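# Place all flowers stems-down in an upright vase

## Task

Get every flower into the vase with its stem pointing down, keeping the vase upright and leaving no stem visibly bent or deformed; at the end open the grippers and pull the arms away from the flowers and vase.

## Robot and tools

Robot: two arms, left_arm and right_arm, each with a two-finger parallel gripper. The scene frame has its origin at table-top height, halfway between the two nominal arm bases, with +x pointing out over the table, +z up, and left_arm on the +y side. Image left and right do not match arm names. Calibrated bases: left_arm at (-0.050, +0.286, 0) m, right_arm at (-0.022, -0.280, 0) m, each turned only slightly about z. A camera stand sits behind the arms. On each gripper the fingers extend along its +z axis and separate along its y axis. end_effector_position is the point between the pads, roughly 1 cm short of the fingertips.

Frames: results report positions (metres) and end_effector_quat_wxyz in the scene frame. Commanded motions are offsets, not poses. They are measured along the axes of that arm's current Hand target, starting from that Hand target.

Row layout, shared by execute_actions and move: one flat list of 14 numbers, each in [-1, 1]. The first seven are for left_arm: dx, dy, dz, rx, ry, rz, opening. The last seven are the same for right_arm. Both halves are always required. A value of 1.0 means 0.6 m of translation or 180 degrees of rotation, so 0.05 is 3 cm. rx, ry and rz together form a single rotation vector. opening is absolute, not an offset: +1 is fully open (0.094 m) and -1 is closed. A 0 in the opening slot is a real command for half open. To leave a gripper unchanged, resend its current value from Tool commands.

execute_actions(actions, cameras): actions is a list of actions. Each action is a table of up to 15 rows, and each row lasts 1/30 s. If a table has fewer than 15 rows, its last row is held for the remaining steps. Every row in an action is an offset from the Hand target at the start of that action, not from the row before it. Repeating the same offset in a later action therefore moves the arm further. Six pose zeros re-send an arm's current Hand target. An empty actions list returns camera images and all fields. cameras takes names, ["all"], or []. An unknown name makes the call invalid.

move(target, speed, blend, opening_speed, grip_force, blocking, cameras): drives straight-line paths. target is a single 14-number row or a list of up to 15 rows. Every row is an offset from the Hand targets at the start of the call. speed is in m/s, from 0.002 to 2.9, default 0.25. Rotation is capped at twice that value in rad/s. speed can be one number or one per target. blend, in metres, rounds the corners between listed targets; 0 means stop at each. opening_speed, 0.2 or more per second on the -1..1 scale, closes the fingers gradually. grip_force is the pad force limit, 10 to 50 N. It stays set until changed, and lower values close more slowly. blocking=false returns after about 0.5 s while the motion continues. A move is capped at 10 s and does not avoid obstacles or the other arm. Do not route a path close to the arm's own base. The result adds a "move:" line with the outcome (done, off_target, moving, held, fault) and the limits that applied (paced = clipped, held = steps withheld). done means the arm is within 10 mm and 2 degrees of its target.

wait(seconds 0-10) lets time pass while commands hold. stop() brakes a running move. zoom_image(camera, region=[x0,y0,x1,y1]) enlarges part of the newest image from that camera, at most 504 px each way. read_manual gives licence texts only. finished_scene(scene) ends the scene and cannot be undone. Make no further call in that reply.

Results include: end_effector_position and quat; Hand target, which later offsets start from; Tool commands; grip_measured, the measured opening on the -1..1 scale, reading up to about 2.5 mm wide when empty; grip_effort_nm, the motor effort with negative meaning closing, not a pad force; joint positions, with the last number being the opening in metres; joint torques, where joints 1-3 wrap at ±28 N m; joint velocities, or "within noise"; motor temperatures; and, for action calls, end_effector_position at some steps.

Motion behaviour: each step limits commanded orientation to 40 degrees from the measured orientation. Friction and gravity can leave the gripper short, low or tilted, especially at long reach. Small moves can fail or go the wrong way. After each move, check position and orientation and correct any tilt. If the gripper rests short of target, send the remaining gap as an offset. An arm that is blocked keeps pushing until it is commanded back.

Gripping: stems are fragile. Close slowly using opening_speed and a reduced grip_force, and stop a little below the stem's width. Readings below first contact add about 1 N of squeeze per 0.001. To release, command an opening well above grip_measured.

Cameras: cam_high, cam_low, cam_left_wrist and cam_right_wrist, each 896x504. Calibration (K, distortion, T_world_to_cam) is supplied and accurate to within a few mm or degrees. Wrist images can lag behind while the arm is moving.

Avoid: dropping flowers or releasing them while they move; knocking over the vase; anything leaving the table; fast or hard contact; collisions or presses between the arms, grippers or wrist cameras, including one gripper closing on the other's fingers; strain on camera cables; long pushes toward unreachable poses or holding stretched out. Motor heat warns at 75 °C (MOTOR HOT), faults at 90 °C by folding and disabling that arm, and at 100 °C the arm drops. Loose objects may occasionally be nudged by outside pushes.

Each tool is called after "Emit:" by a JSON object that holds its "method" and its "body", one argument or row to a line.

## Session

Emit:
{"method": "execute_actions", "body": {
  "actions": []
}}

Scene clock: 0.00 s.
left_arm: end_effector_position=(+0.3391, +0.2789, +0.0650) grip_measured=+1.000 grip_effort_nm=n/a end_effector_quat_wxyz=(+0.533, +0.001, +0.844, +0.060) | right_arm: end_effector_position=(+0.3622, -0.3184, +0.0835) grip_measured=+1.000 grip_effort_nm=n/a end_effector_quat_wxyz=(+0.567, +0.099, +0.809, -0.121)
Joint positions: left_arm=[-0.059 1.579 0.38 0.751 -0.195 0.021 0.094] | right_arm=[0.038 1.579 0.347 0.872 0.376 0.048 0.094]
Joint velocities: within noise
Joint torques (N m): no reading
Motor temperatures (°C): left_arm=[35 45 44 46 34 32 32] | right_arm=[33 40 39 44 33 34 33]
Heat: left arm: 46 °C; right arm: 44 °C.
Hand target: left_arm +0.3419, +0.2786, +0.0705; +0.539, +0.000, +0.840, +0.060 | right_arm +0.3655, -0.3182, +0.0910; +0.576, +0.101, +0.802, -0.120
Tool commands: left_gripper/opening=+1.0 right_gripper/opening=+1.0

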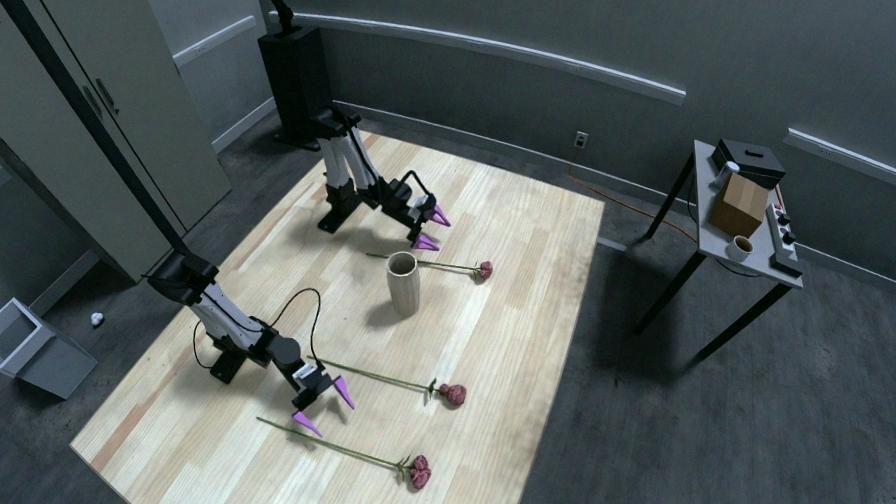

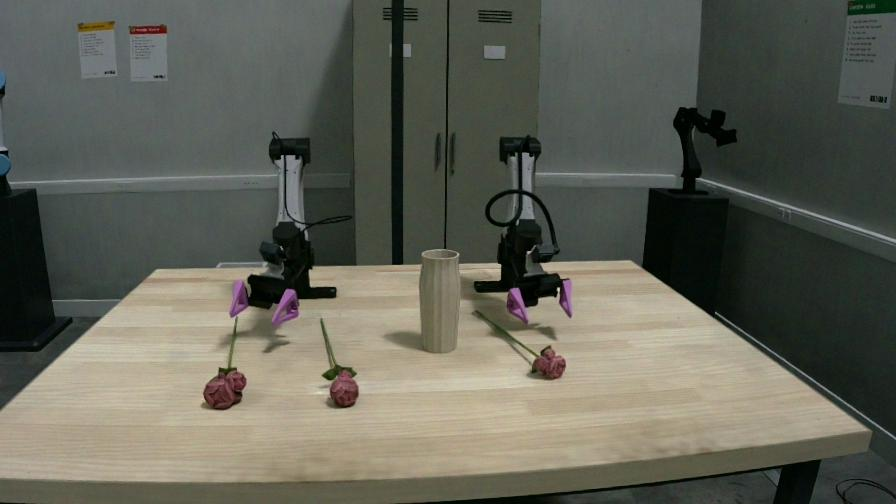

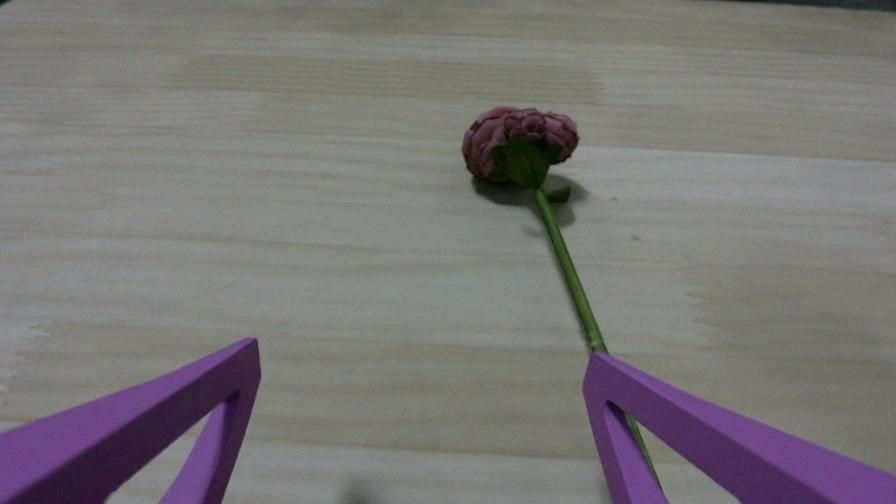

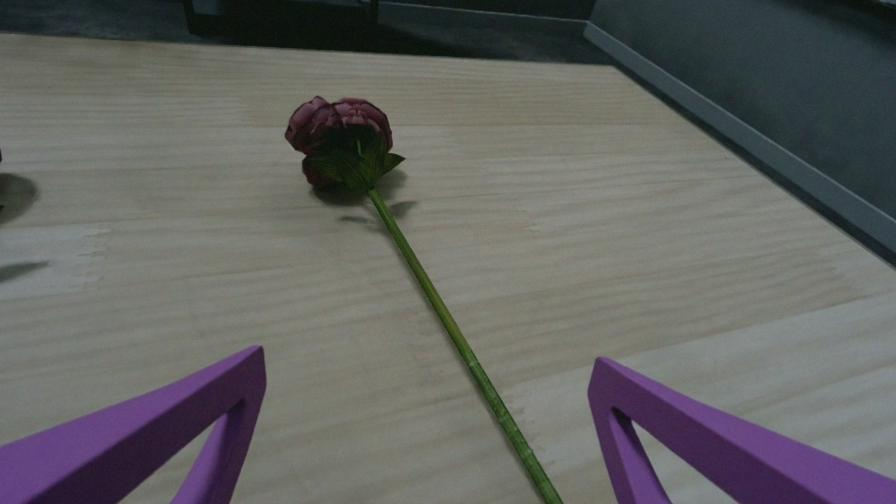

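Emit:
{"method": "move", "body": {
  "target": [-0.1255, -0.0915, 0.0128, 0.0038, 0.3656, -0.0568, 0.2, -0.0780, -0.0377, 0.0388, -0.1180, 0.3854, -0.1192, 0.2],
  "speed": 0.35,
  "cameras": ["all"]
}}

Scene clock: 62.17 s.
left_arm: end_effector_position=(+0.3812, +0.2197, +0.1286) grip_measured=+0.202 grip_effort_nm=-0.11 end_effector_quat_wxyz=(+0.003, -0.091, +0.996, +0.004) | right_arm: end_effector_position=(+0.3903, -0.3465, +0.1286) grip_measured=+0.202 grip_effort_nm=-0.10 end_effector_quat_wxyz=(-0.002, -0.089, +0.996, -0.005)
Joint positions: left_arm=[-0.11 2.274 2.281 -1.575 -0.009 -0.338 0.056] | right_arm=[-0.184 2.176 2.119 -1.515 0.01 -0.334 0.056]
Joint torques (N m): left_arm=[0.84 -9.4 8.39 0.24 0.06 -0.19] | right_arm=[-0.57 -8.18 11.11 0.3 -0.19 -0.11]
Motor temperatures (°C): left_arm=[35 48 48 52 34 32 31] | right_arm=[32 43 42 49 33 34 32]
Heat: left arm: 52 °C; right arm: 49 °C.
Hand target: left_arm +0.3838, +0.2198, +0.1301; +0.000, -0.100, +0.995, +0.000 | right_arm +0.3944, -0.3481, +0.1299; +0.001, -0.092, +0.996, +0.000
Off the commanded pose: left_arm 0.003 m, 1 deg | right_arm 0.005 m, 1 deg.
joint sent to its limit (left arm) — joint 4 (wrist pitch), lower limit. The joint targets still meet the commanded pose.
move: done
camera_calibration:
cam_left_wrist: T_world_to_cam=[[0.26702, -0.96229, 0.0519456, 0.0972537], [-0.886206, -0.224017, 0.405531, 0.371161], [-0.378601, -0.154319, -0.912604, 0.414943], [0, 0, 0, 1]] pos_world=[0.460054, 0.240766, 0.22311]
cam_right_wrist: T_world_to_cam=[[0.234028, -0.971534, 0.0367827, -0.432728], [-0.882364, -0.196357, 0.427642, 0.253892], [-0.408246, -0.132536, -0.903199, 0.347793], [0, 0, 0, 1]] pos_world=[0.467281, -0.324462, 0.221469]

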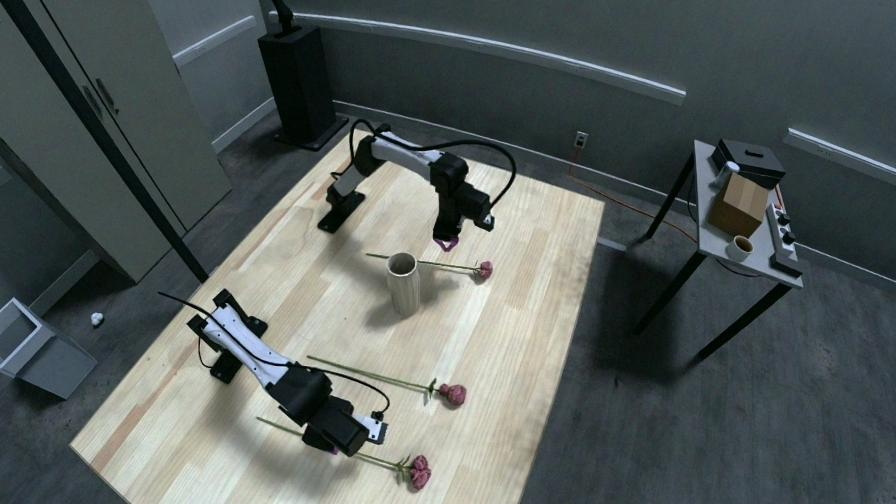

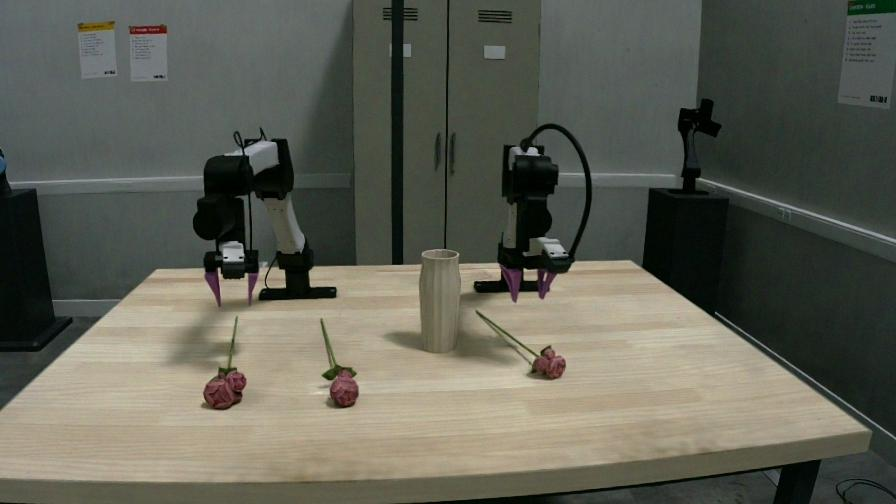

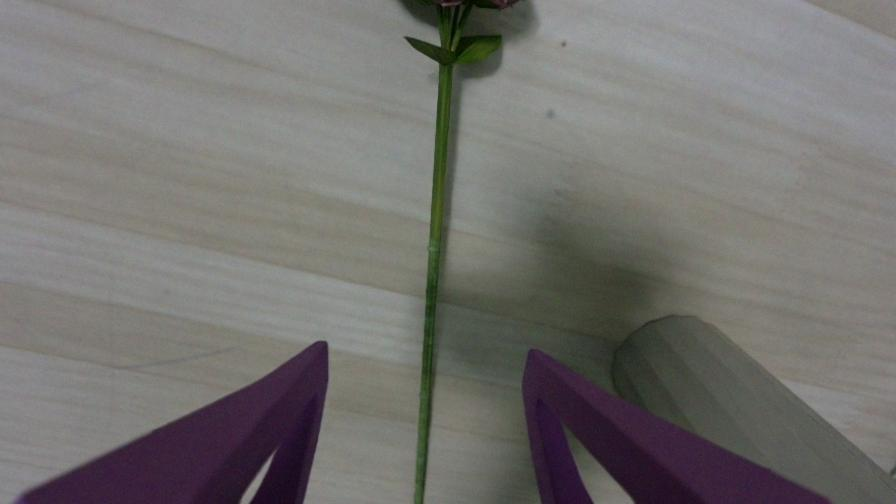

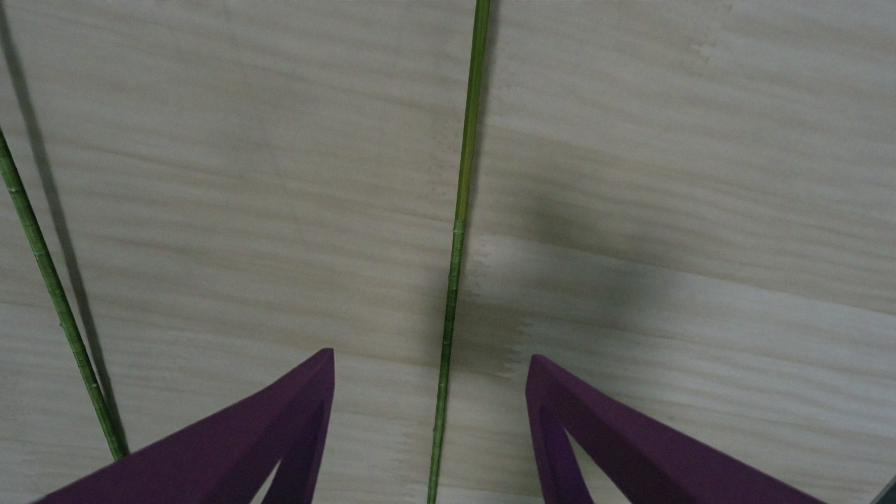

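Emit:
{"method": "move", "body": {
  "target": [-0.003, -0.0065, 0.1667, 0, 0, 0, -0.2, -0.0017, -0.018, 0.1667, 0, 0, 0.0083, -0.2],
  "speed": 0.15,
  "cameras": ["cam_left_wrist", "cam_right_wrist", "cam_low"]
}}

Scene clock: 79.70 s.
left_arm: end_effector_position=(+0.3855, +0.2187, +0.0338) grip_measured=-0.198 grip_effort_nm=-0.11 end_effector_quat_wxyz=(+0.000, -0.094, +0.996, +0.004) | right_arm: end_effector_position=(+0.3977, -0.3574, +0.0366) grip_measured=-0.198 grip_effort_nm=-0.10 end_effector_quat_wxyz=(+0.002, -0.078, +0.997, -0.006)
Joint positions: left_arm=[-0.11 2.274 1.903 -1.201 -0.007 -0.345 0.038] | right_arm=[-0.207 2.205 1.8 -1.159 0.01 -0.335 0.038]
Joint torques (N m): left_arm=[0.21 -10.09 6 0.48 0.02 -0.15] | right_arm=[-0.59 -9.1 6.72 0.57 -0.19 -0.08]
Motor temperatures (°C): left_arm=[35 53 49 48 34 32 31] | right_arm=[32 47 43 45 33 34 32]
Heat: left arm: 53 °C; right arm: 47 °C.
Hand target: left_arm +0.3864, +0.2164, +0.0301; +0.000, -0.100, +0.995, +0.000 | right_arm +0.3975, -0.3585, +0.0298; +0.001, -0.079, +0.997, +0.000
Off the commanded pose: left_arm 0.005 m, 1 deg | right_arm 0.007 m, 1 deg.
move: done
camera_calibration:
cam_left_wrist: T_world_to_cam=[[0.27383, -0.960372, 0.051985, 0.097049], [-0.882872, -0.229556, 0.409683, 0.412999], [-0.381515, -0.15808, -0.910745, 0.331873], [0, 0, 0, 1]] pos_world=[0.464665, 0.240472, 0.128008]
cam_right_wrist: T_world_to_cam=[[0.212554, -0.976338, 0.0398205, -0.434943], [-0.889788, -0.176547, 0.420843, 0.307877], [-0.403854, -0.124884, -0.906259, 0.26736], [0, 0, 0, 1]] pos_world=[0.474369, -0.336908, 0.13005]
Images, in order (width x height): cam_low 896x504, cam_left_wrist 896x504, cam_right_wrist 896x504.

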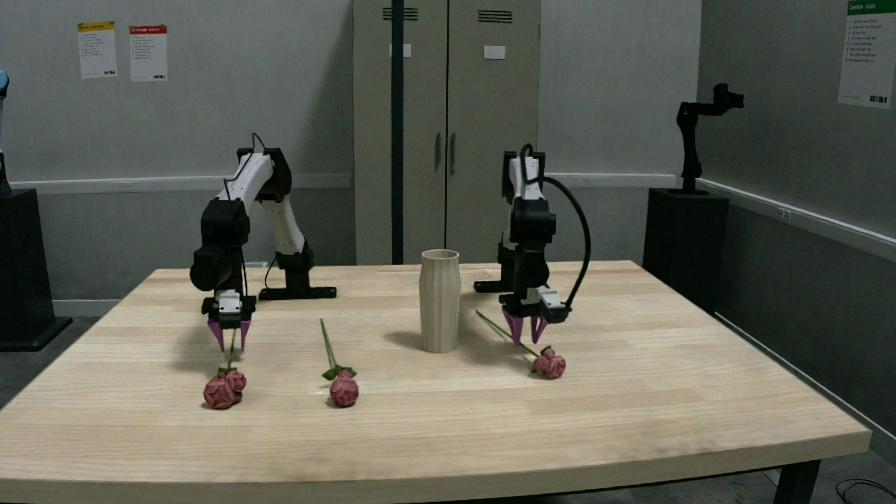

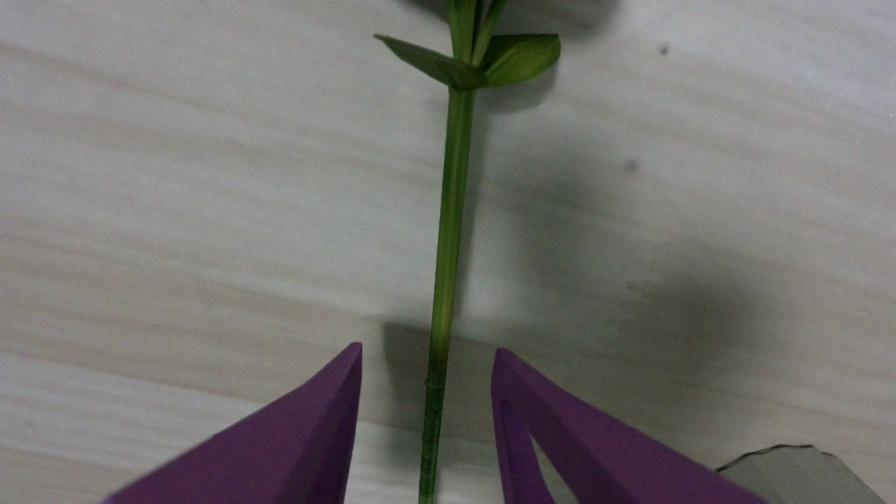

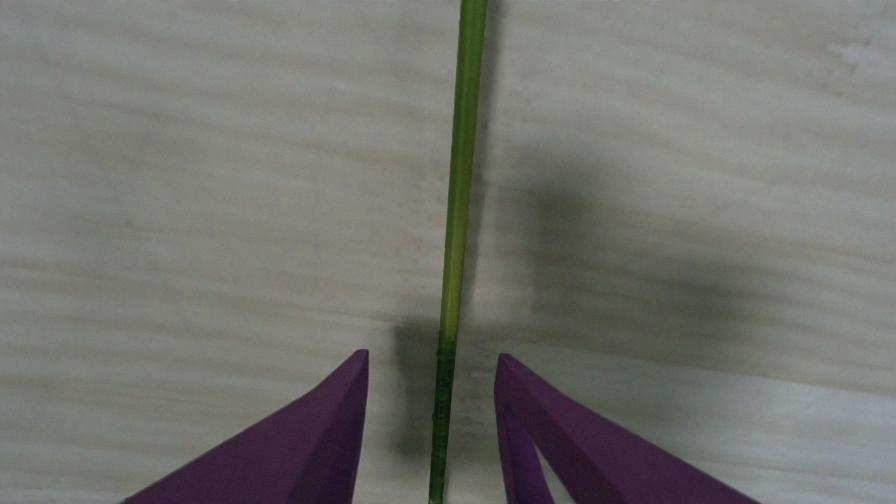

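Emit:
{"method": "move", "body": {
  "target": [0, 0, 0.0318, 0, 0, 0, -0.2, 0, 0, 0.0347, 0, 0, 0, -0.2],
  "speed": 0.06,
  "cameras": ["cam_left_wrist", "cam_right_wrist", "cam_low"]
}}

Scene clock: 82.07 s.
left_arm: end_effector_position=(+0.3859, +0.2186, +0.0163) grip_measured=-0.198 grip_effort_nm=-0.11 end_effector_quat_wxyz=(+0.002, -0.095, +0.996, +0.003) | right_arm: end_effector_position=(+0.3992, -0.3576, +0.0185) grip_measured=-0.198 grip_effort_nm=-0.11 end_effector_quat_wxyz=(+0.006, -0.078, +0.997, -0.007)
Joint positions: left_arm=[-0.11 2.285 1.85 -1.134 -0.007 -0.345 0.038] | right_arm=[-0.207 2.219 1.749 -1.087 0.01 -0.335 0.038]
Joint torques (N m): left_arm=[0.16 -9.96 6.01 0.45 0.09 -0.17] | right_arm=[-0.59 -8.77 6.42 0.58 -0.19 -0.08]
Heat: left arm: 53 °C; right arm: 48 °C.
Hand target: left_arm +0.3865, +0.2164, +0.0110; +0.000, -0.100, +0.995, +0.000 | right_arm +0.3975, -0.3585, +0.0090; +0.001, -0.079, +0.997, +0.000
Off the commanded pose: left_arm 0.006 m, 1 deg | right_arm 0.010 m, 1 deg.
move: done
camera_calibration:
cam_left_wrist: T_world_to_cam=[[0.273991, -0.960249, 0.0533938, 0.0976617], [-0.884158, -0.229657, 0.406843, 0.421108], [-0.378408, -0.15868, -0.911936, 0.31499], [0, 0, 0, 1]] pos_world=[0.464763, 0.240473, 0.110711]
cam_right_wrist: T_world_to_cam=[[0.212293, -0.976277, 0.042596, -0.434777], [-0.892754, -0.176036, 0.41473, 0.318242], [-0.397393, -0.126072, -0.908947, 0.248526], [0, 0, 0, 1]] pos_world=[0.475175, -0.337109, 0.112433]
Images, in order (width x height): cam_low 896x504, cam_left_wrist 896x504, cam_right_wrist 896x504.

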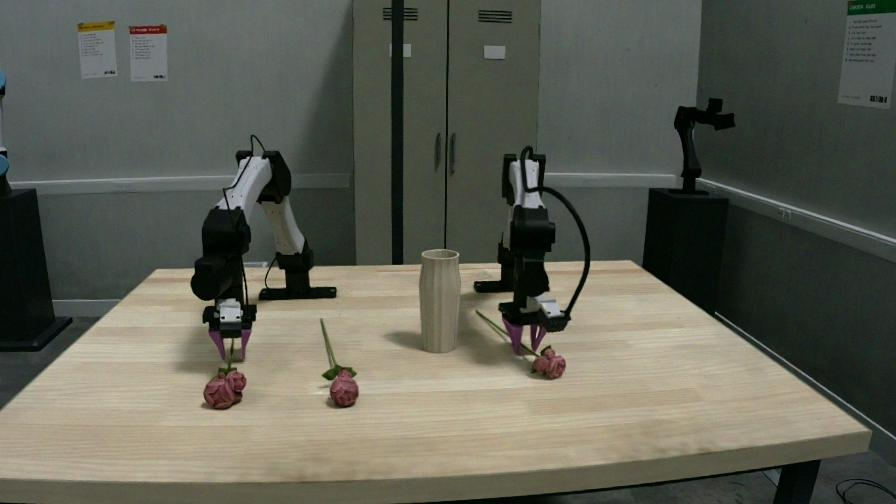

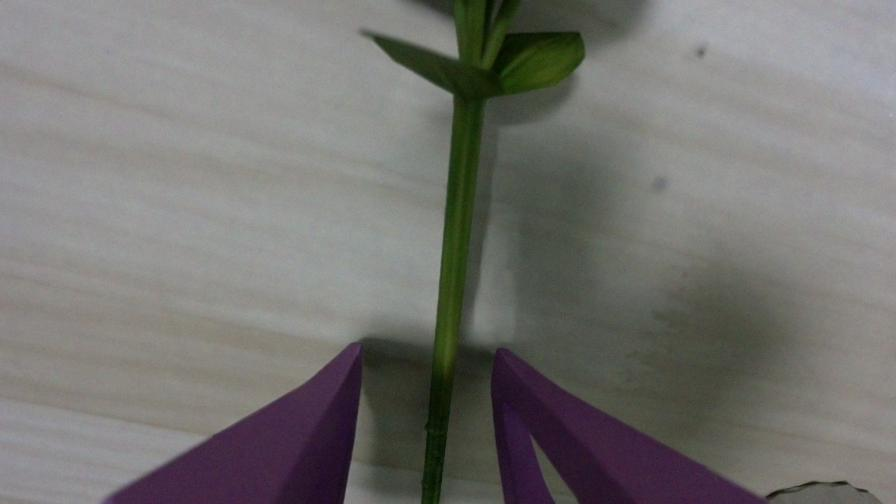

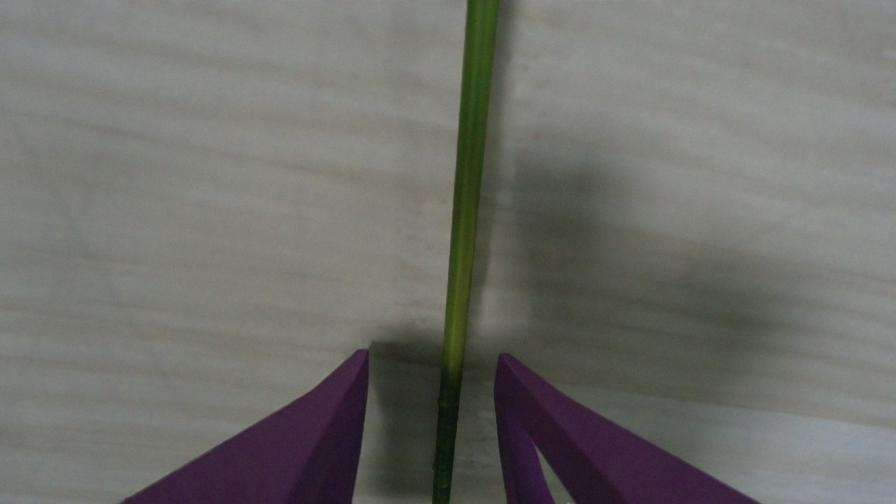

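Emit:
{"method": "move", "body": {
  "target": [0, 0, 0, 0, 0, 0, -1, 0, 0, 0, 0, 0, 0, -1],
  "speed": 0.06,
  "grip_force": 25,
  "cameras": ["cam_left_wrist", "cam_right_wrist"]
}}

Scene clock: 89.50 s.
left_arm: end_effector_position=(+0.3860, +0.2185, +0.0163) grip_measured=-0.901 grip_effort_nm=-0.51 end_effector_quat_wxyz=(+0.002, -0.095, +0.995, +0.003) | right_arm: end_effector_position=(+0.3994, -0.3577, +0.0185) grip_measured=-0.880 grip_effort_nm=-0.57 end_effector_quat_wxyz=(+0.006, -0.078, +0.997, -0.007)
Joint positions: left_arm=[-0.11 2.285 1.85 -1.134 -0.006 -0.346 0.005] | right_arm=[-0.207 2.219 1.749 -1.086 0.01 -0.335 0.006]
Joint torques (N m): left_arm=[0.14 -10.03 6.01 0.5 0.04 -0.17] | right_arm=[-0.61 -8.76 6.42 0.59 -0.19 -0.08]
Motor temperatures (°C): left_arm=[35 55 49 48 34 32 31] | right_arm=[32 49 43 45 33 34 32]
Heat: left arm: 55 °C; right arm: 49 °C.
Hand target: left_arm +0.3864, +0.2163, +0.0110; +0.000, -0.100, +0.995, +0.000 | right_arm +0.3975, -0.3585, +0.0090; +0.001, -0.079, +0.997, +0.000
Off the commanded pose: left_arm 0.006 m, 1 deg | right_arm 0.010 m, 1 deg.
grip_force (N): 25, 25
move: done
camera_calibration:
cam_left_wrist: T_world_to_cam=[[0.274766, -0.959982, 0.0542024, 0.0971484], [-0.884074, -0.230072, 0.406792, 0.421175], [-0.378043, -0.159692, -0.911911, 0.315062], [0, 0, 0, 1]] pos_world=[0.464764, 0.240474, 0.110712]
cam_right_wrist: T_world_to_cam=[[0.212652, -0.976186, 0.0429012, -0.43488], [-0.892984, -0.176328, 0.414112, 0.318388], [-0.396686, -0.126372, -0.909214, 0.248261], [0, 0, 0, 1]] pos_world=[0.475275, -0.33701, 0.112531]
Images, in order (width x height): cam_left_wrist 896x504, cam_right_wrist 896x504.

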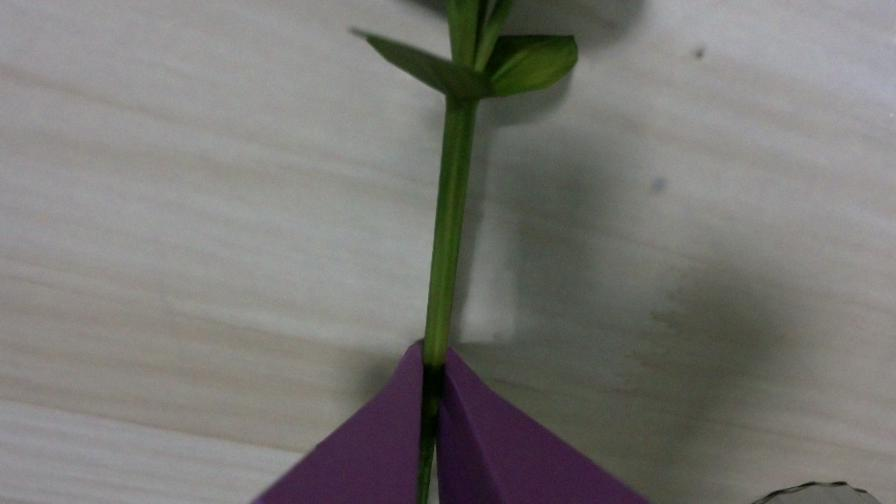

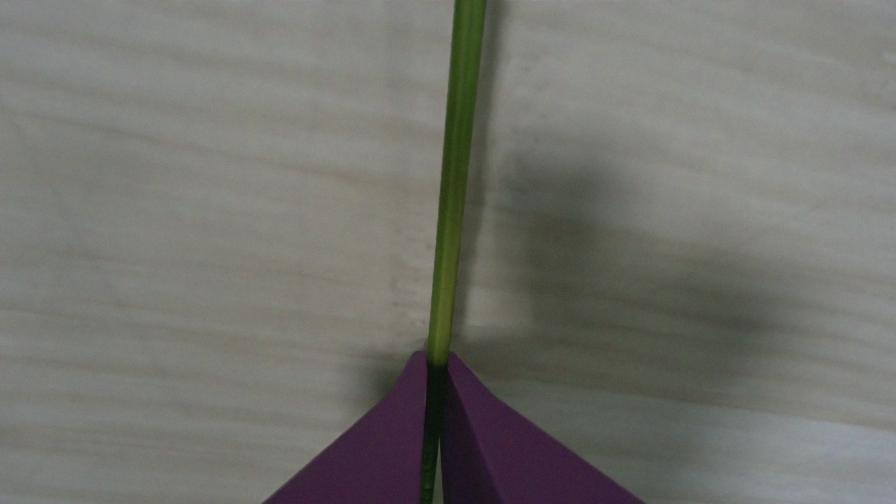

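Emit:
{"method": "move", "body": {
  "target": [
    [0, 0, -0.08, 0, 0, 0, -1, 0, 0, -0.08, 0, 0, 0, -1],
    [0.029, -0.0048, -0.765, 0.1153, -0.4903, 0.1153, -1, 0.0463, 0.1062, -0.785, -0.0259, -0.4995, -0.0259, -1]
  ],
  "speed": 0.3,
  "blend": [0.02, 0],
  "cameras": ["all"]
}}

Scene clock: 102.90 s.
left_arm: end_effector_position=(+0.3719, +0.2071, +0.4595) grip_measured=-0.902 grip_effort_nm=-0.58 end_effector_quat_wxyz=(+0.687, +0.088, +0.714, -0.098) | right_arm: end_effector_position=(+0.3636, -0.3052, +0.4747) grip_measured=-0.880 grip_effort_nm=-0.58 end_effector_quat_wxyz=(+0.693, -0.087, +0.710, +0.087)
Joint positions: left_arm=[-0.084 1.305 1.473 -0.205 0.134 -0.015 0.005] | right_arm=[-0.331 1.227 1.477 -0.279 -0.548 -0.012 0.006]
Joint torques (N m): left_arm=[1.22 -4.75 7.73 2.33 0.14 0.07] | right_arm=[0.58 -4 7.09 2.11 -0.17 0.12]
Motor temperatures (°C): left_arm=[35 56 48 48 34 32 31] | right_arm=[32 51 42 45 33 34 32]
Heat: left arm: 56 °C; right arm: 51 °C.
Hand target: left_arm +0.3697, +0.2101, +0.4699; +0.701, +0.093, +0.701, -0.092 | right_arm +0.3595, -0.2999, +0.4800; +0.702, -0.092, +0.701, +0.092
Off the commanded pose: left_arm 0.011 m, 2 deg | right_arm 0.009 m, 2 deg.
grip_force (N): 25, 25
move: off_target (left_arm)
camera_calibration:
cam_left_wrist: T_world_to_cam=[[-0.312093, -0.943584, 0.110664, 0.254971], [-0.447805, 0.0433717, -0.893079, 0.604189], [0.837896, -0.328279, -0.436078, 0.0761752], [0, 0, 0, 1]] pos_world=[0.286306, 0.239389, 0.544591]
cam_right_wrist: T_world_to_cam=[[0.21698, -0.974556, 0.0562165, -0.403004], [-0.422245, -0.145621, -0.894709, 0.5662], [0.88013, 0.170397, -0.443098, 0.0605156], [0, 0, 0, 1]] pos_world=[0.273257, -0.320611, 0.556054]

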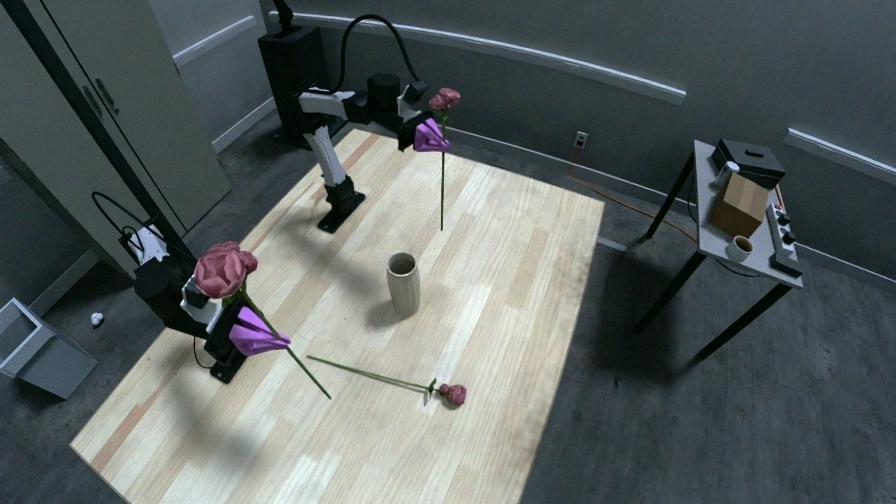

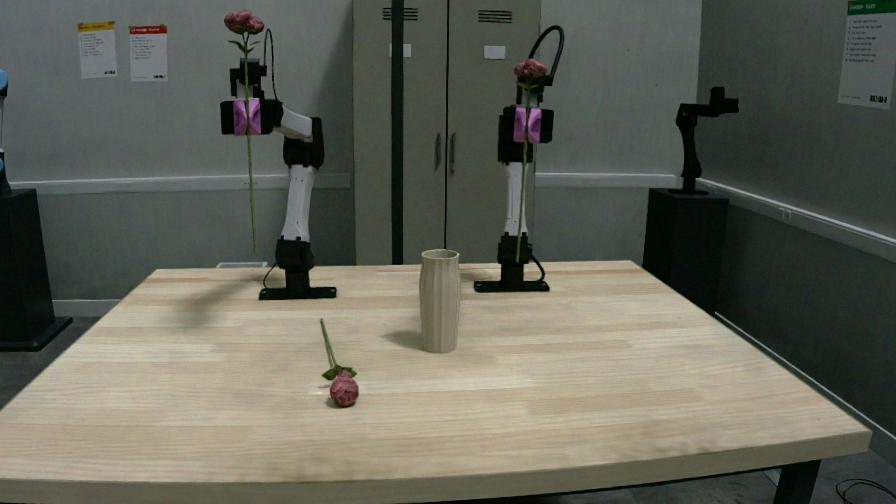

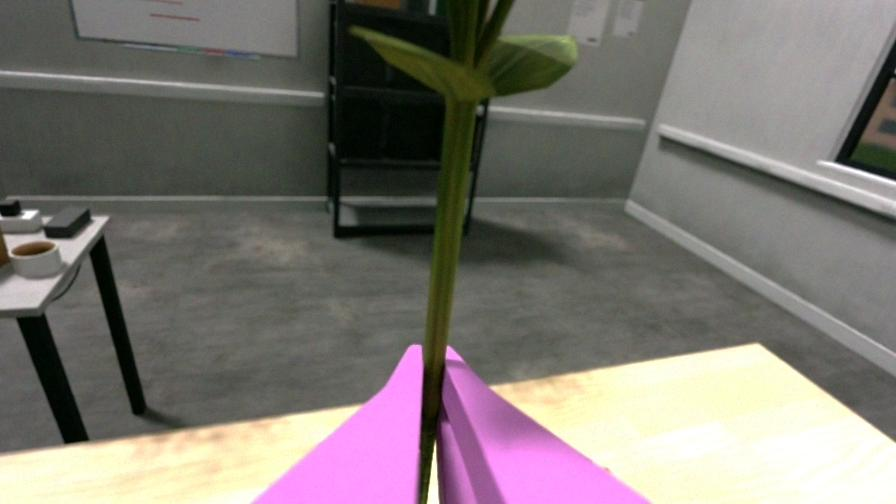

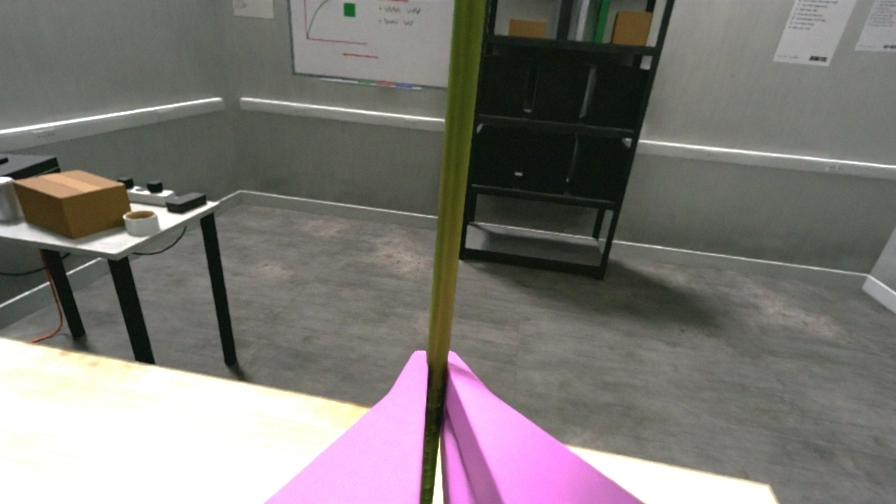

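Emit:
{"method": "zoom_image", "body": {
  "camera": "cam_high",
  "region": [300, 200, 480, 410]
}}

Emit:
{"method": "zoom_image", "body": {
  "camera": "cam_low",
  "region": [220, 80, 580, 370]
}}

Scaled by 2.400 from the camera's 896x504 image, which has a finer 1280x720 frame.

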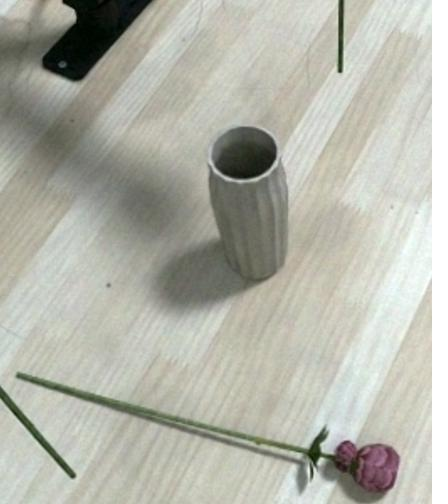

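Scaled by 1.400 from the camera's 896x504 image, which has a finer 1280x720 frame.

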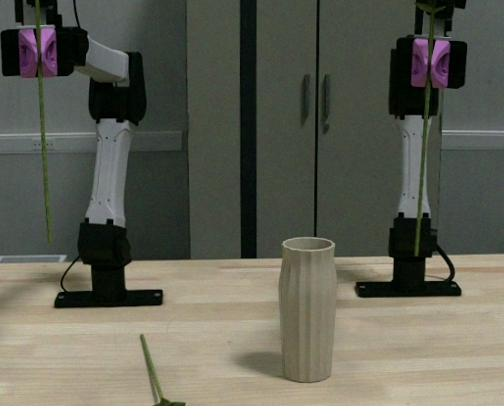

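Emit:
{"method": "move", "body": {
  "target": [
    [-0.0917, -0.0365, -0.007, 0.0443, -0.0056, -0.001, -1, 0, 0, 0, 0, 0, 0, -1],
    [-0.0917, -0.2593, -0.0075, 0.0886, -0.0112, -0.002, -1, 0, 0, 0, 0, 0, 0, -1]
  ],
  "speed": 0.2,
  "blend": [0.03, 0],
  "cameras": ["cam_high", "cam_low", "cam_right_wrist"]
}}

Emit:
{"method": "zoom_image", "body": {
  "camera": "cam_high",
  "region": [340, 140, 480, 330]
}}

Emit:
{"method": "zoom_image", "body": {
  "camera": "cam_low",
  "region": [380, 60, 520, 360]
}}

Scene clock: 125.33 s.
left_arm: end_effector_position=(+0.3256, +0.0600, +0.5084) grip_measured=-0.902 grip_effort_nm=-0.58 end_effector_quat_wxyz=(+0.675, +0.188, +0.685, -0.197) | right_arm: end_effector_position=(+0.3636, -0.3052, +0.4747) grip_measured=-0.880 grip_effort_nm=-0.58 end_effector_quat_wxyz=(+0.693, -0.087, +0.710, +0.087)
Joint positions: left_arm=[-0.489 1.412 1.745 -0.344 0.017 -0.015 0.005] | right_arm=[-0.331 1.227 1.477 -0.279 -0.548 -0.012 0.006]
Joint torques (N m): left_arm=[-0.23 -4.18 9.25 2.28 -0.11 0.01] | right_arm=[0.58 -4 7.08 2.12 -0.17 0.11]
Motor temperatures (°C): left_arm=[35 51 49 56 34 32 32] | right_arm=[32 47 42 49 33 34 32]
Heat: left arm: 56 °C; right arm: 49 °C.
Hand target: left_arm +0.3249, +0.0610, +0.5249; +0.694, +0.185, +0.669, -0.193 | right_arm +0.3595, -0.2999, +0.4800; +0.701, -0.092, +0.701, +0.092
Off the commanded pose: left_arm 0.017 m, 3 deg | right_arm 0.009 m, 2 deg.
grip_force (N): 25, 25
move: off_target (left_arm)
camera_calibration:
cam_right_wrist: T_world_to_cam=[[0.216966, -0.974569, 0.0560449, -0.402914], [-0.421989, -0.145408, -0.894864, 0.566375], [0.880256, 0.170505, -0.442806, 0.0603967], [0, 0, 0, 1]] pos_world=[0.273258, -0.32061, 0.556154]
Images, in order (width x height): cam_high 896x504, cam_low 896x504, cam_right_wrist 896x504.

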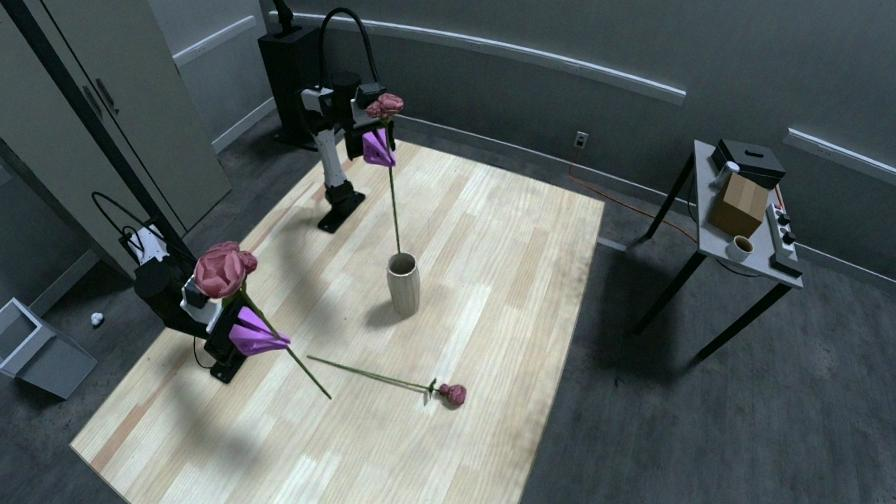

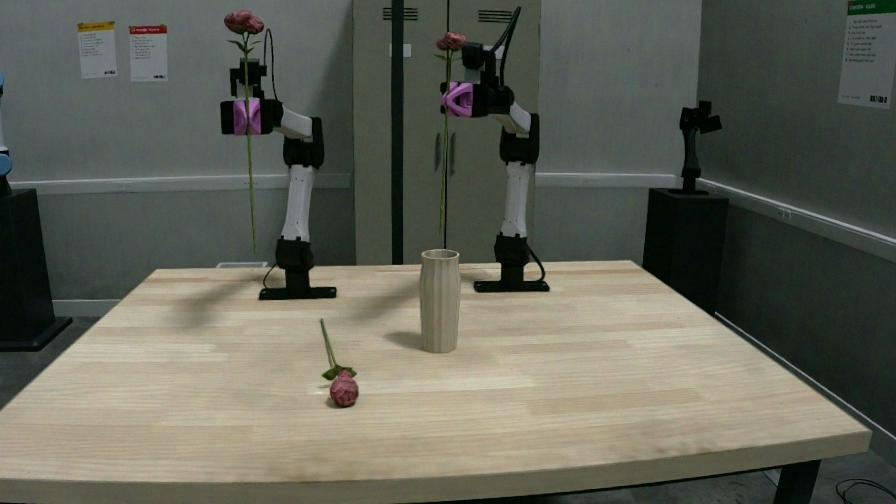

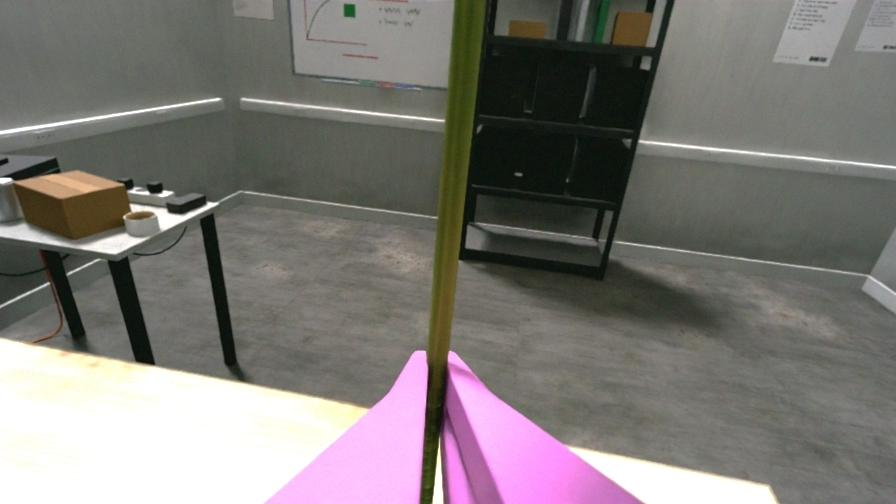

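Scaled by 2.653 from the camera's 896x504 image, which has a finer 1280x720 frame.

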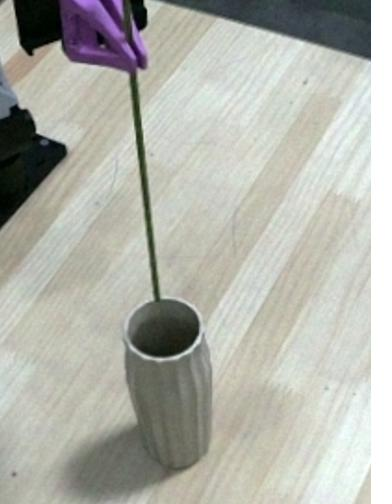

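Scaled by 1.680 from the camera's 896x504 image, which has a finer 1280x720 frame.

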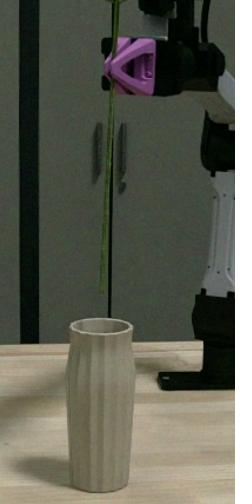

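Emit:
{"method": "move", "body": {
  "target": [0.3667, 0.0017, -0.0082, 0, 0, 0, -1, 0, 0, 0, 0, 0, 0, -1],
  "speed": 0.12,
  "cameras": ["cam_high", "cam_low", "cam_left_wrist"]
}}

Emit:
{"method": "zoom_image", "body": {
  "camera": "cam_high",
  "region": [340, 140, 480, 330]
}}

Emit:
{"method": "zoom_image", "body": {
  "camera": "cam_low",
  "region": [380, 60, 560, 360]
}}

Scene clock: 134.53 s.
left_arm: end_effector_position=(+0.3265, +0.0595, +0.3006) grip_measured=-0.902 grip_effort_nm=-0.58 end_effector_quat_wxyz=(+0.683, +0.186, +0.678, -0.199) | right_arm: end_effector_position=(+0.3636, -0.3052, +0.4747) grip_measured=-0.880 grip_effort_nm=-0.58 end_effector_quat_wxyz=(+0.693, -0.087, +0.710, +0.087)
Joint positions: left_arm=[-0.489 1.298 0.776 0.534 0.016 -0.015 0.005] | right_arm=[-0.331 1.227 1.477 -0.279 -0.548 -0.012 0.006]
Joint torques (N m): left_arm=[0.12 -4.15 7.82 2.31 -0.11 0.08] | right_arm=[0.59 -4 7.09 2.12 -0.17 0.11]
Motor temperatures (°C): left_arm=[35 50 49 57 34 32 32] | right_arm=[32 46 42 50 33 34 32]
Heat: left arm: 57 °C; right arm: 50 °C.
Hand target: left_arm +0.3280, +0.0601, +0.3049; +0.694, +0.185, +0.669, -0.193 | right_arm +0.3595, -0.2999, +0.4800; +0.701, -0.092, +0.701, +0.092
Off the commanded pose: left_arm 0.005 m, 2 deg | right_arm 0.008 m, 2 deg.
grip_force (N): 25, 25
move: done
camera_calibration:
cam_left_wrist: T_world_to_cam=[[-0.57093, -0.814514, 0.102982, 0.198228], [-0.378087, 0.149506, -0.913618, 0.425553], [0.728759, -0.560549, -0.393314, 0.0329795], [0, 0, 0, 1]] pos_world=[0.250036, 0.116323, 0.381351]
Images, in order (width x height): cam_high 896x504, cam_low 896x504, cam_left_wrist 896x504.

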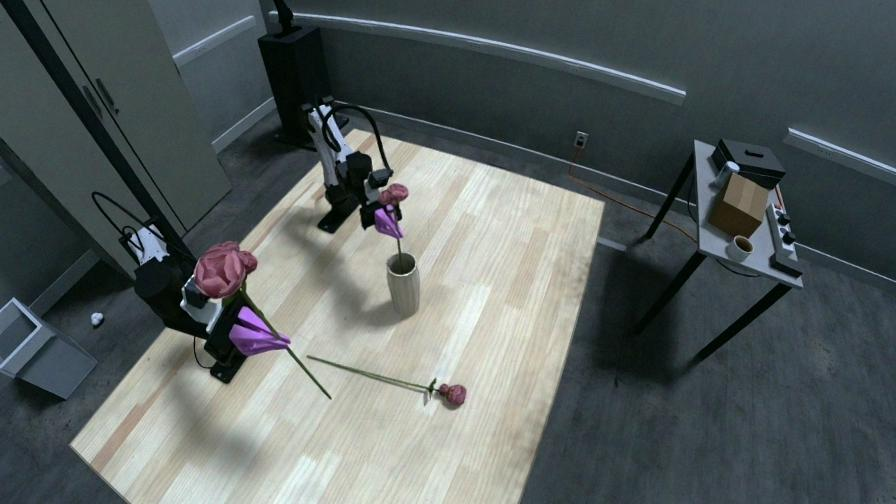

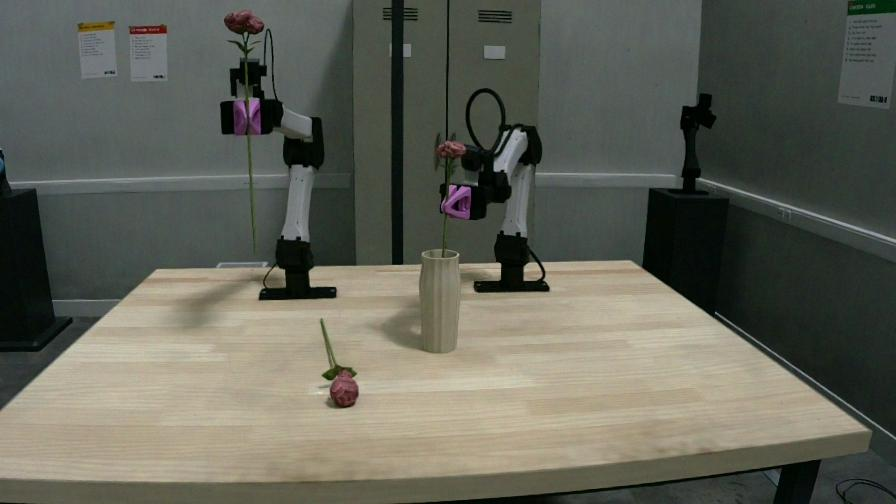

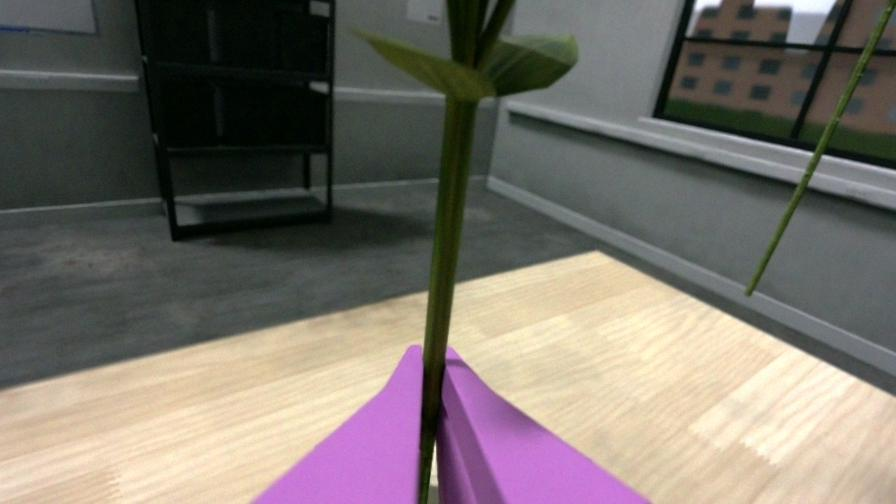

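Scaled by 2.653 from the camera's 896x504 image, which has a finer 1280x720 frame.

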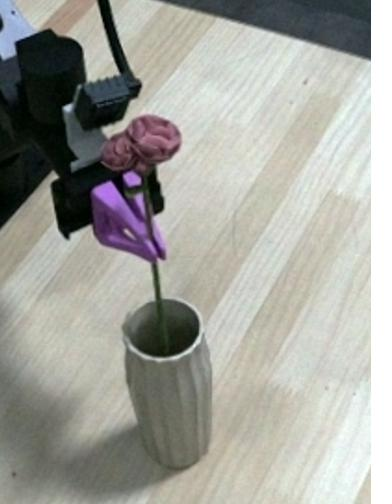

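Scaled by 1.680 from the camera's 896x504 image, which has a finer 1280x720 frame.

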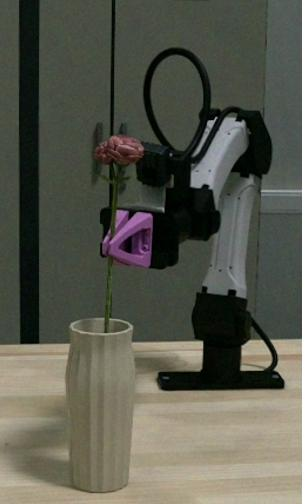

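Emit:
{"method": "move", "body": {
  "target": [0.03, 0, 0, 0, 0, 0, -1, 0, 0, 0, 0, 0, 0, -1],
  "speed": 0.06,
  "cameras": ["cam_left_wrist"]
}}

Scene clock: 137.27 s.
left_arm: end_effector_position=(+0.3274, +0.0591, +0.2843) grip_measured=-0.902 grip_effort_nm=-0.58 end_effector_quat_wxyz=(+0.684, +0.185, +0.676, -0.199) | right_arm: end_effector_position=(+0.3636, -0.3052, +0.4747) grip_measured=-0.880 grip_effort_nm=-0.58 end_effector_quat_wxyz=(+0.693, -0.087, +0.710, +0.087)
Joint positions: left_arm=[-0.489 1.327 0.725 0.618 0.015 -0.015 0.005] | right_arm=[-0.331 1.227 1.477 -0.279 -0.548 -0.012 0.006]
Joint torques (N m): left_arm=[-0.4 -4.12 7.39 2.32 -0.05 0.02] | right_arm=[0.59 -3.99 7.08 2.12 -0.17 0.11]
Motor temperatures (°C): left_arm=[35 50 49 57 34 32 32] | right_arm=[32 46 42 50 33 34 32]
Heat: left arm: 57 °C; right arm: 50 °C.
Hand target: left_arm +0.3285, +0.0598, +0.2871; +0.694, +0.185, +0.669, -0.193 | right_arm +0.3595, -0.2999, +0.4800; +0.701, -0.092, +0.701, +0.092
Off the commanded pose: left_arm 0.003 m, 2 deg | right_arm 0.008 m, 2 deg.
grip_force (N): 25, 25
move: done
camera_calibration:
cam_left_wrist: T_world_to_cam=[[-0.570725, -0.814702, 0.102636, 0.200167], [-0.374903, 0.147325, -0.915283, 0.410574], [0.730562, -0.560853, -0.389516, 0.0241329], [0, 0, 0, 1]] pos_world=[0.250535, 0.116124, 0.364647]
Images, in order (width x height): cam_left_wrist 896x504.

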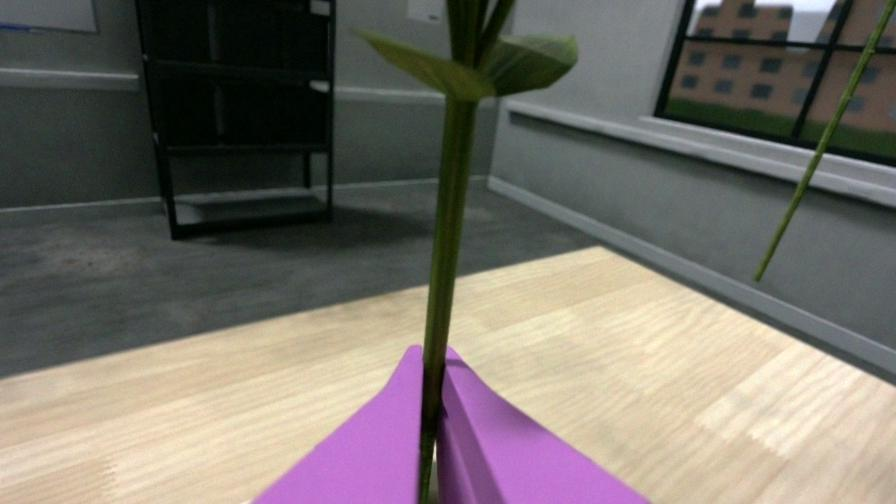

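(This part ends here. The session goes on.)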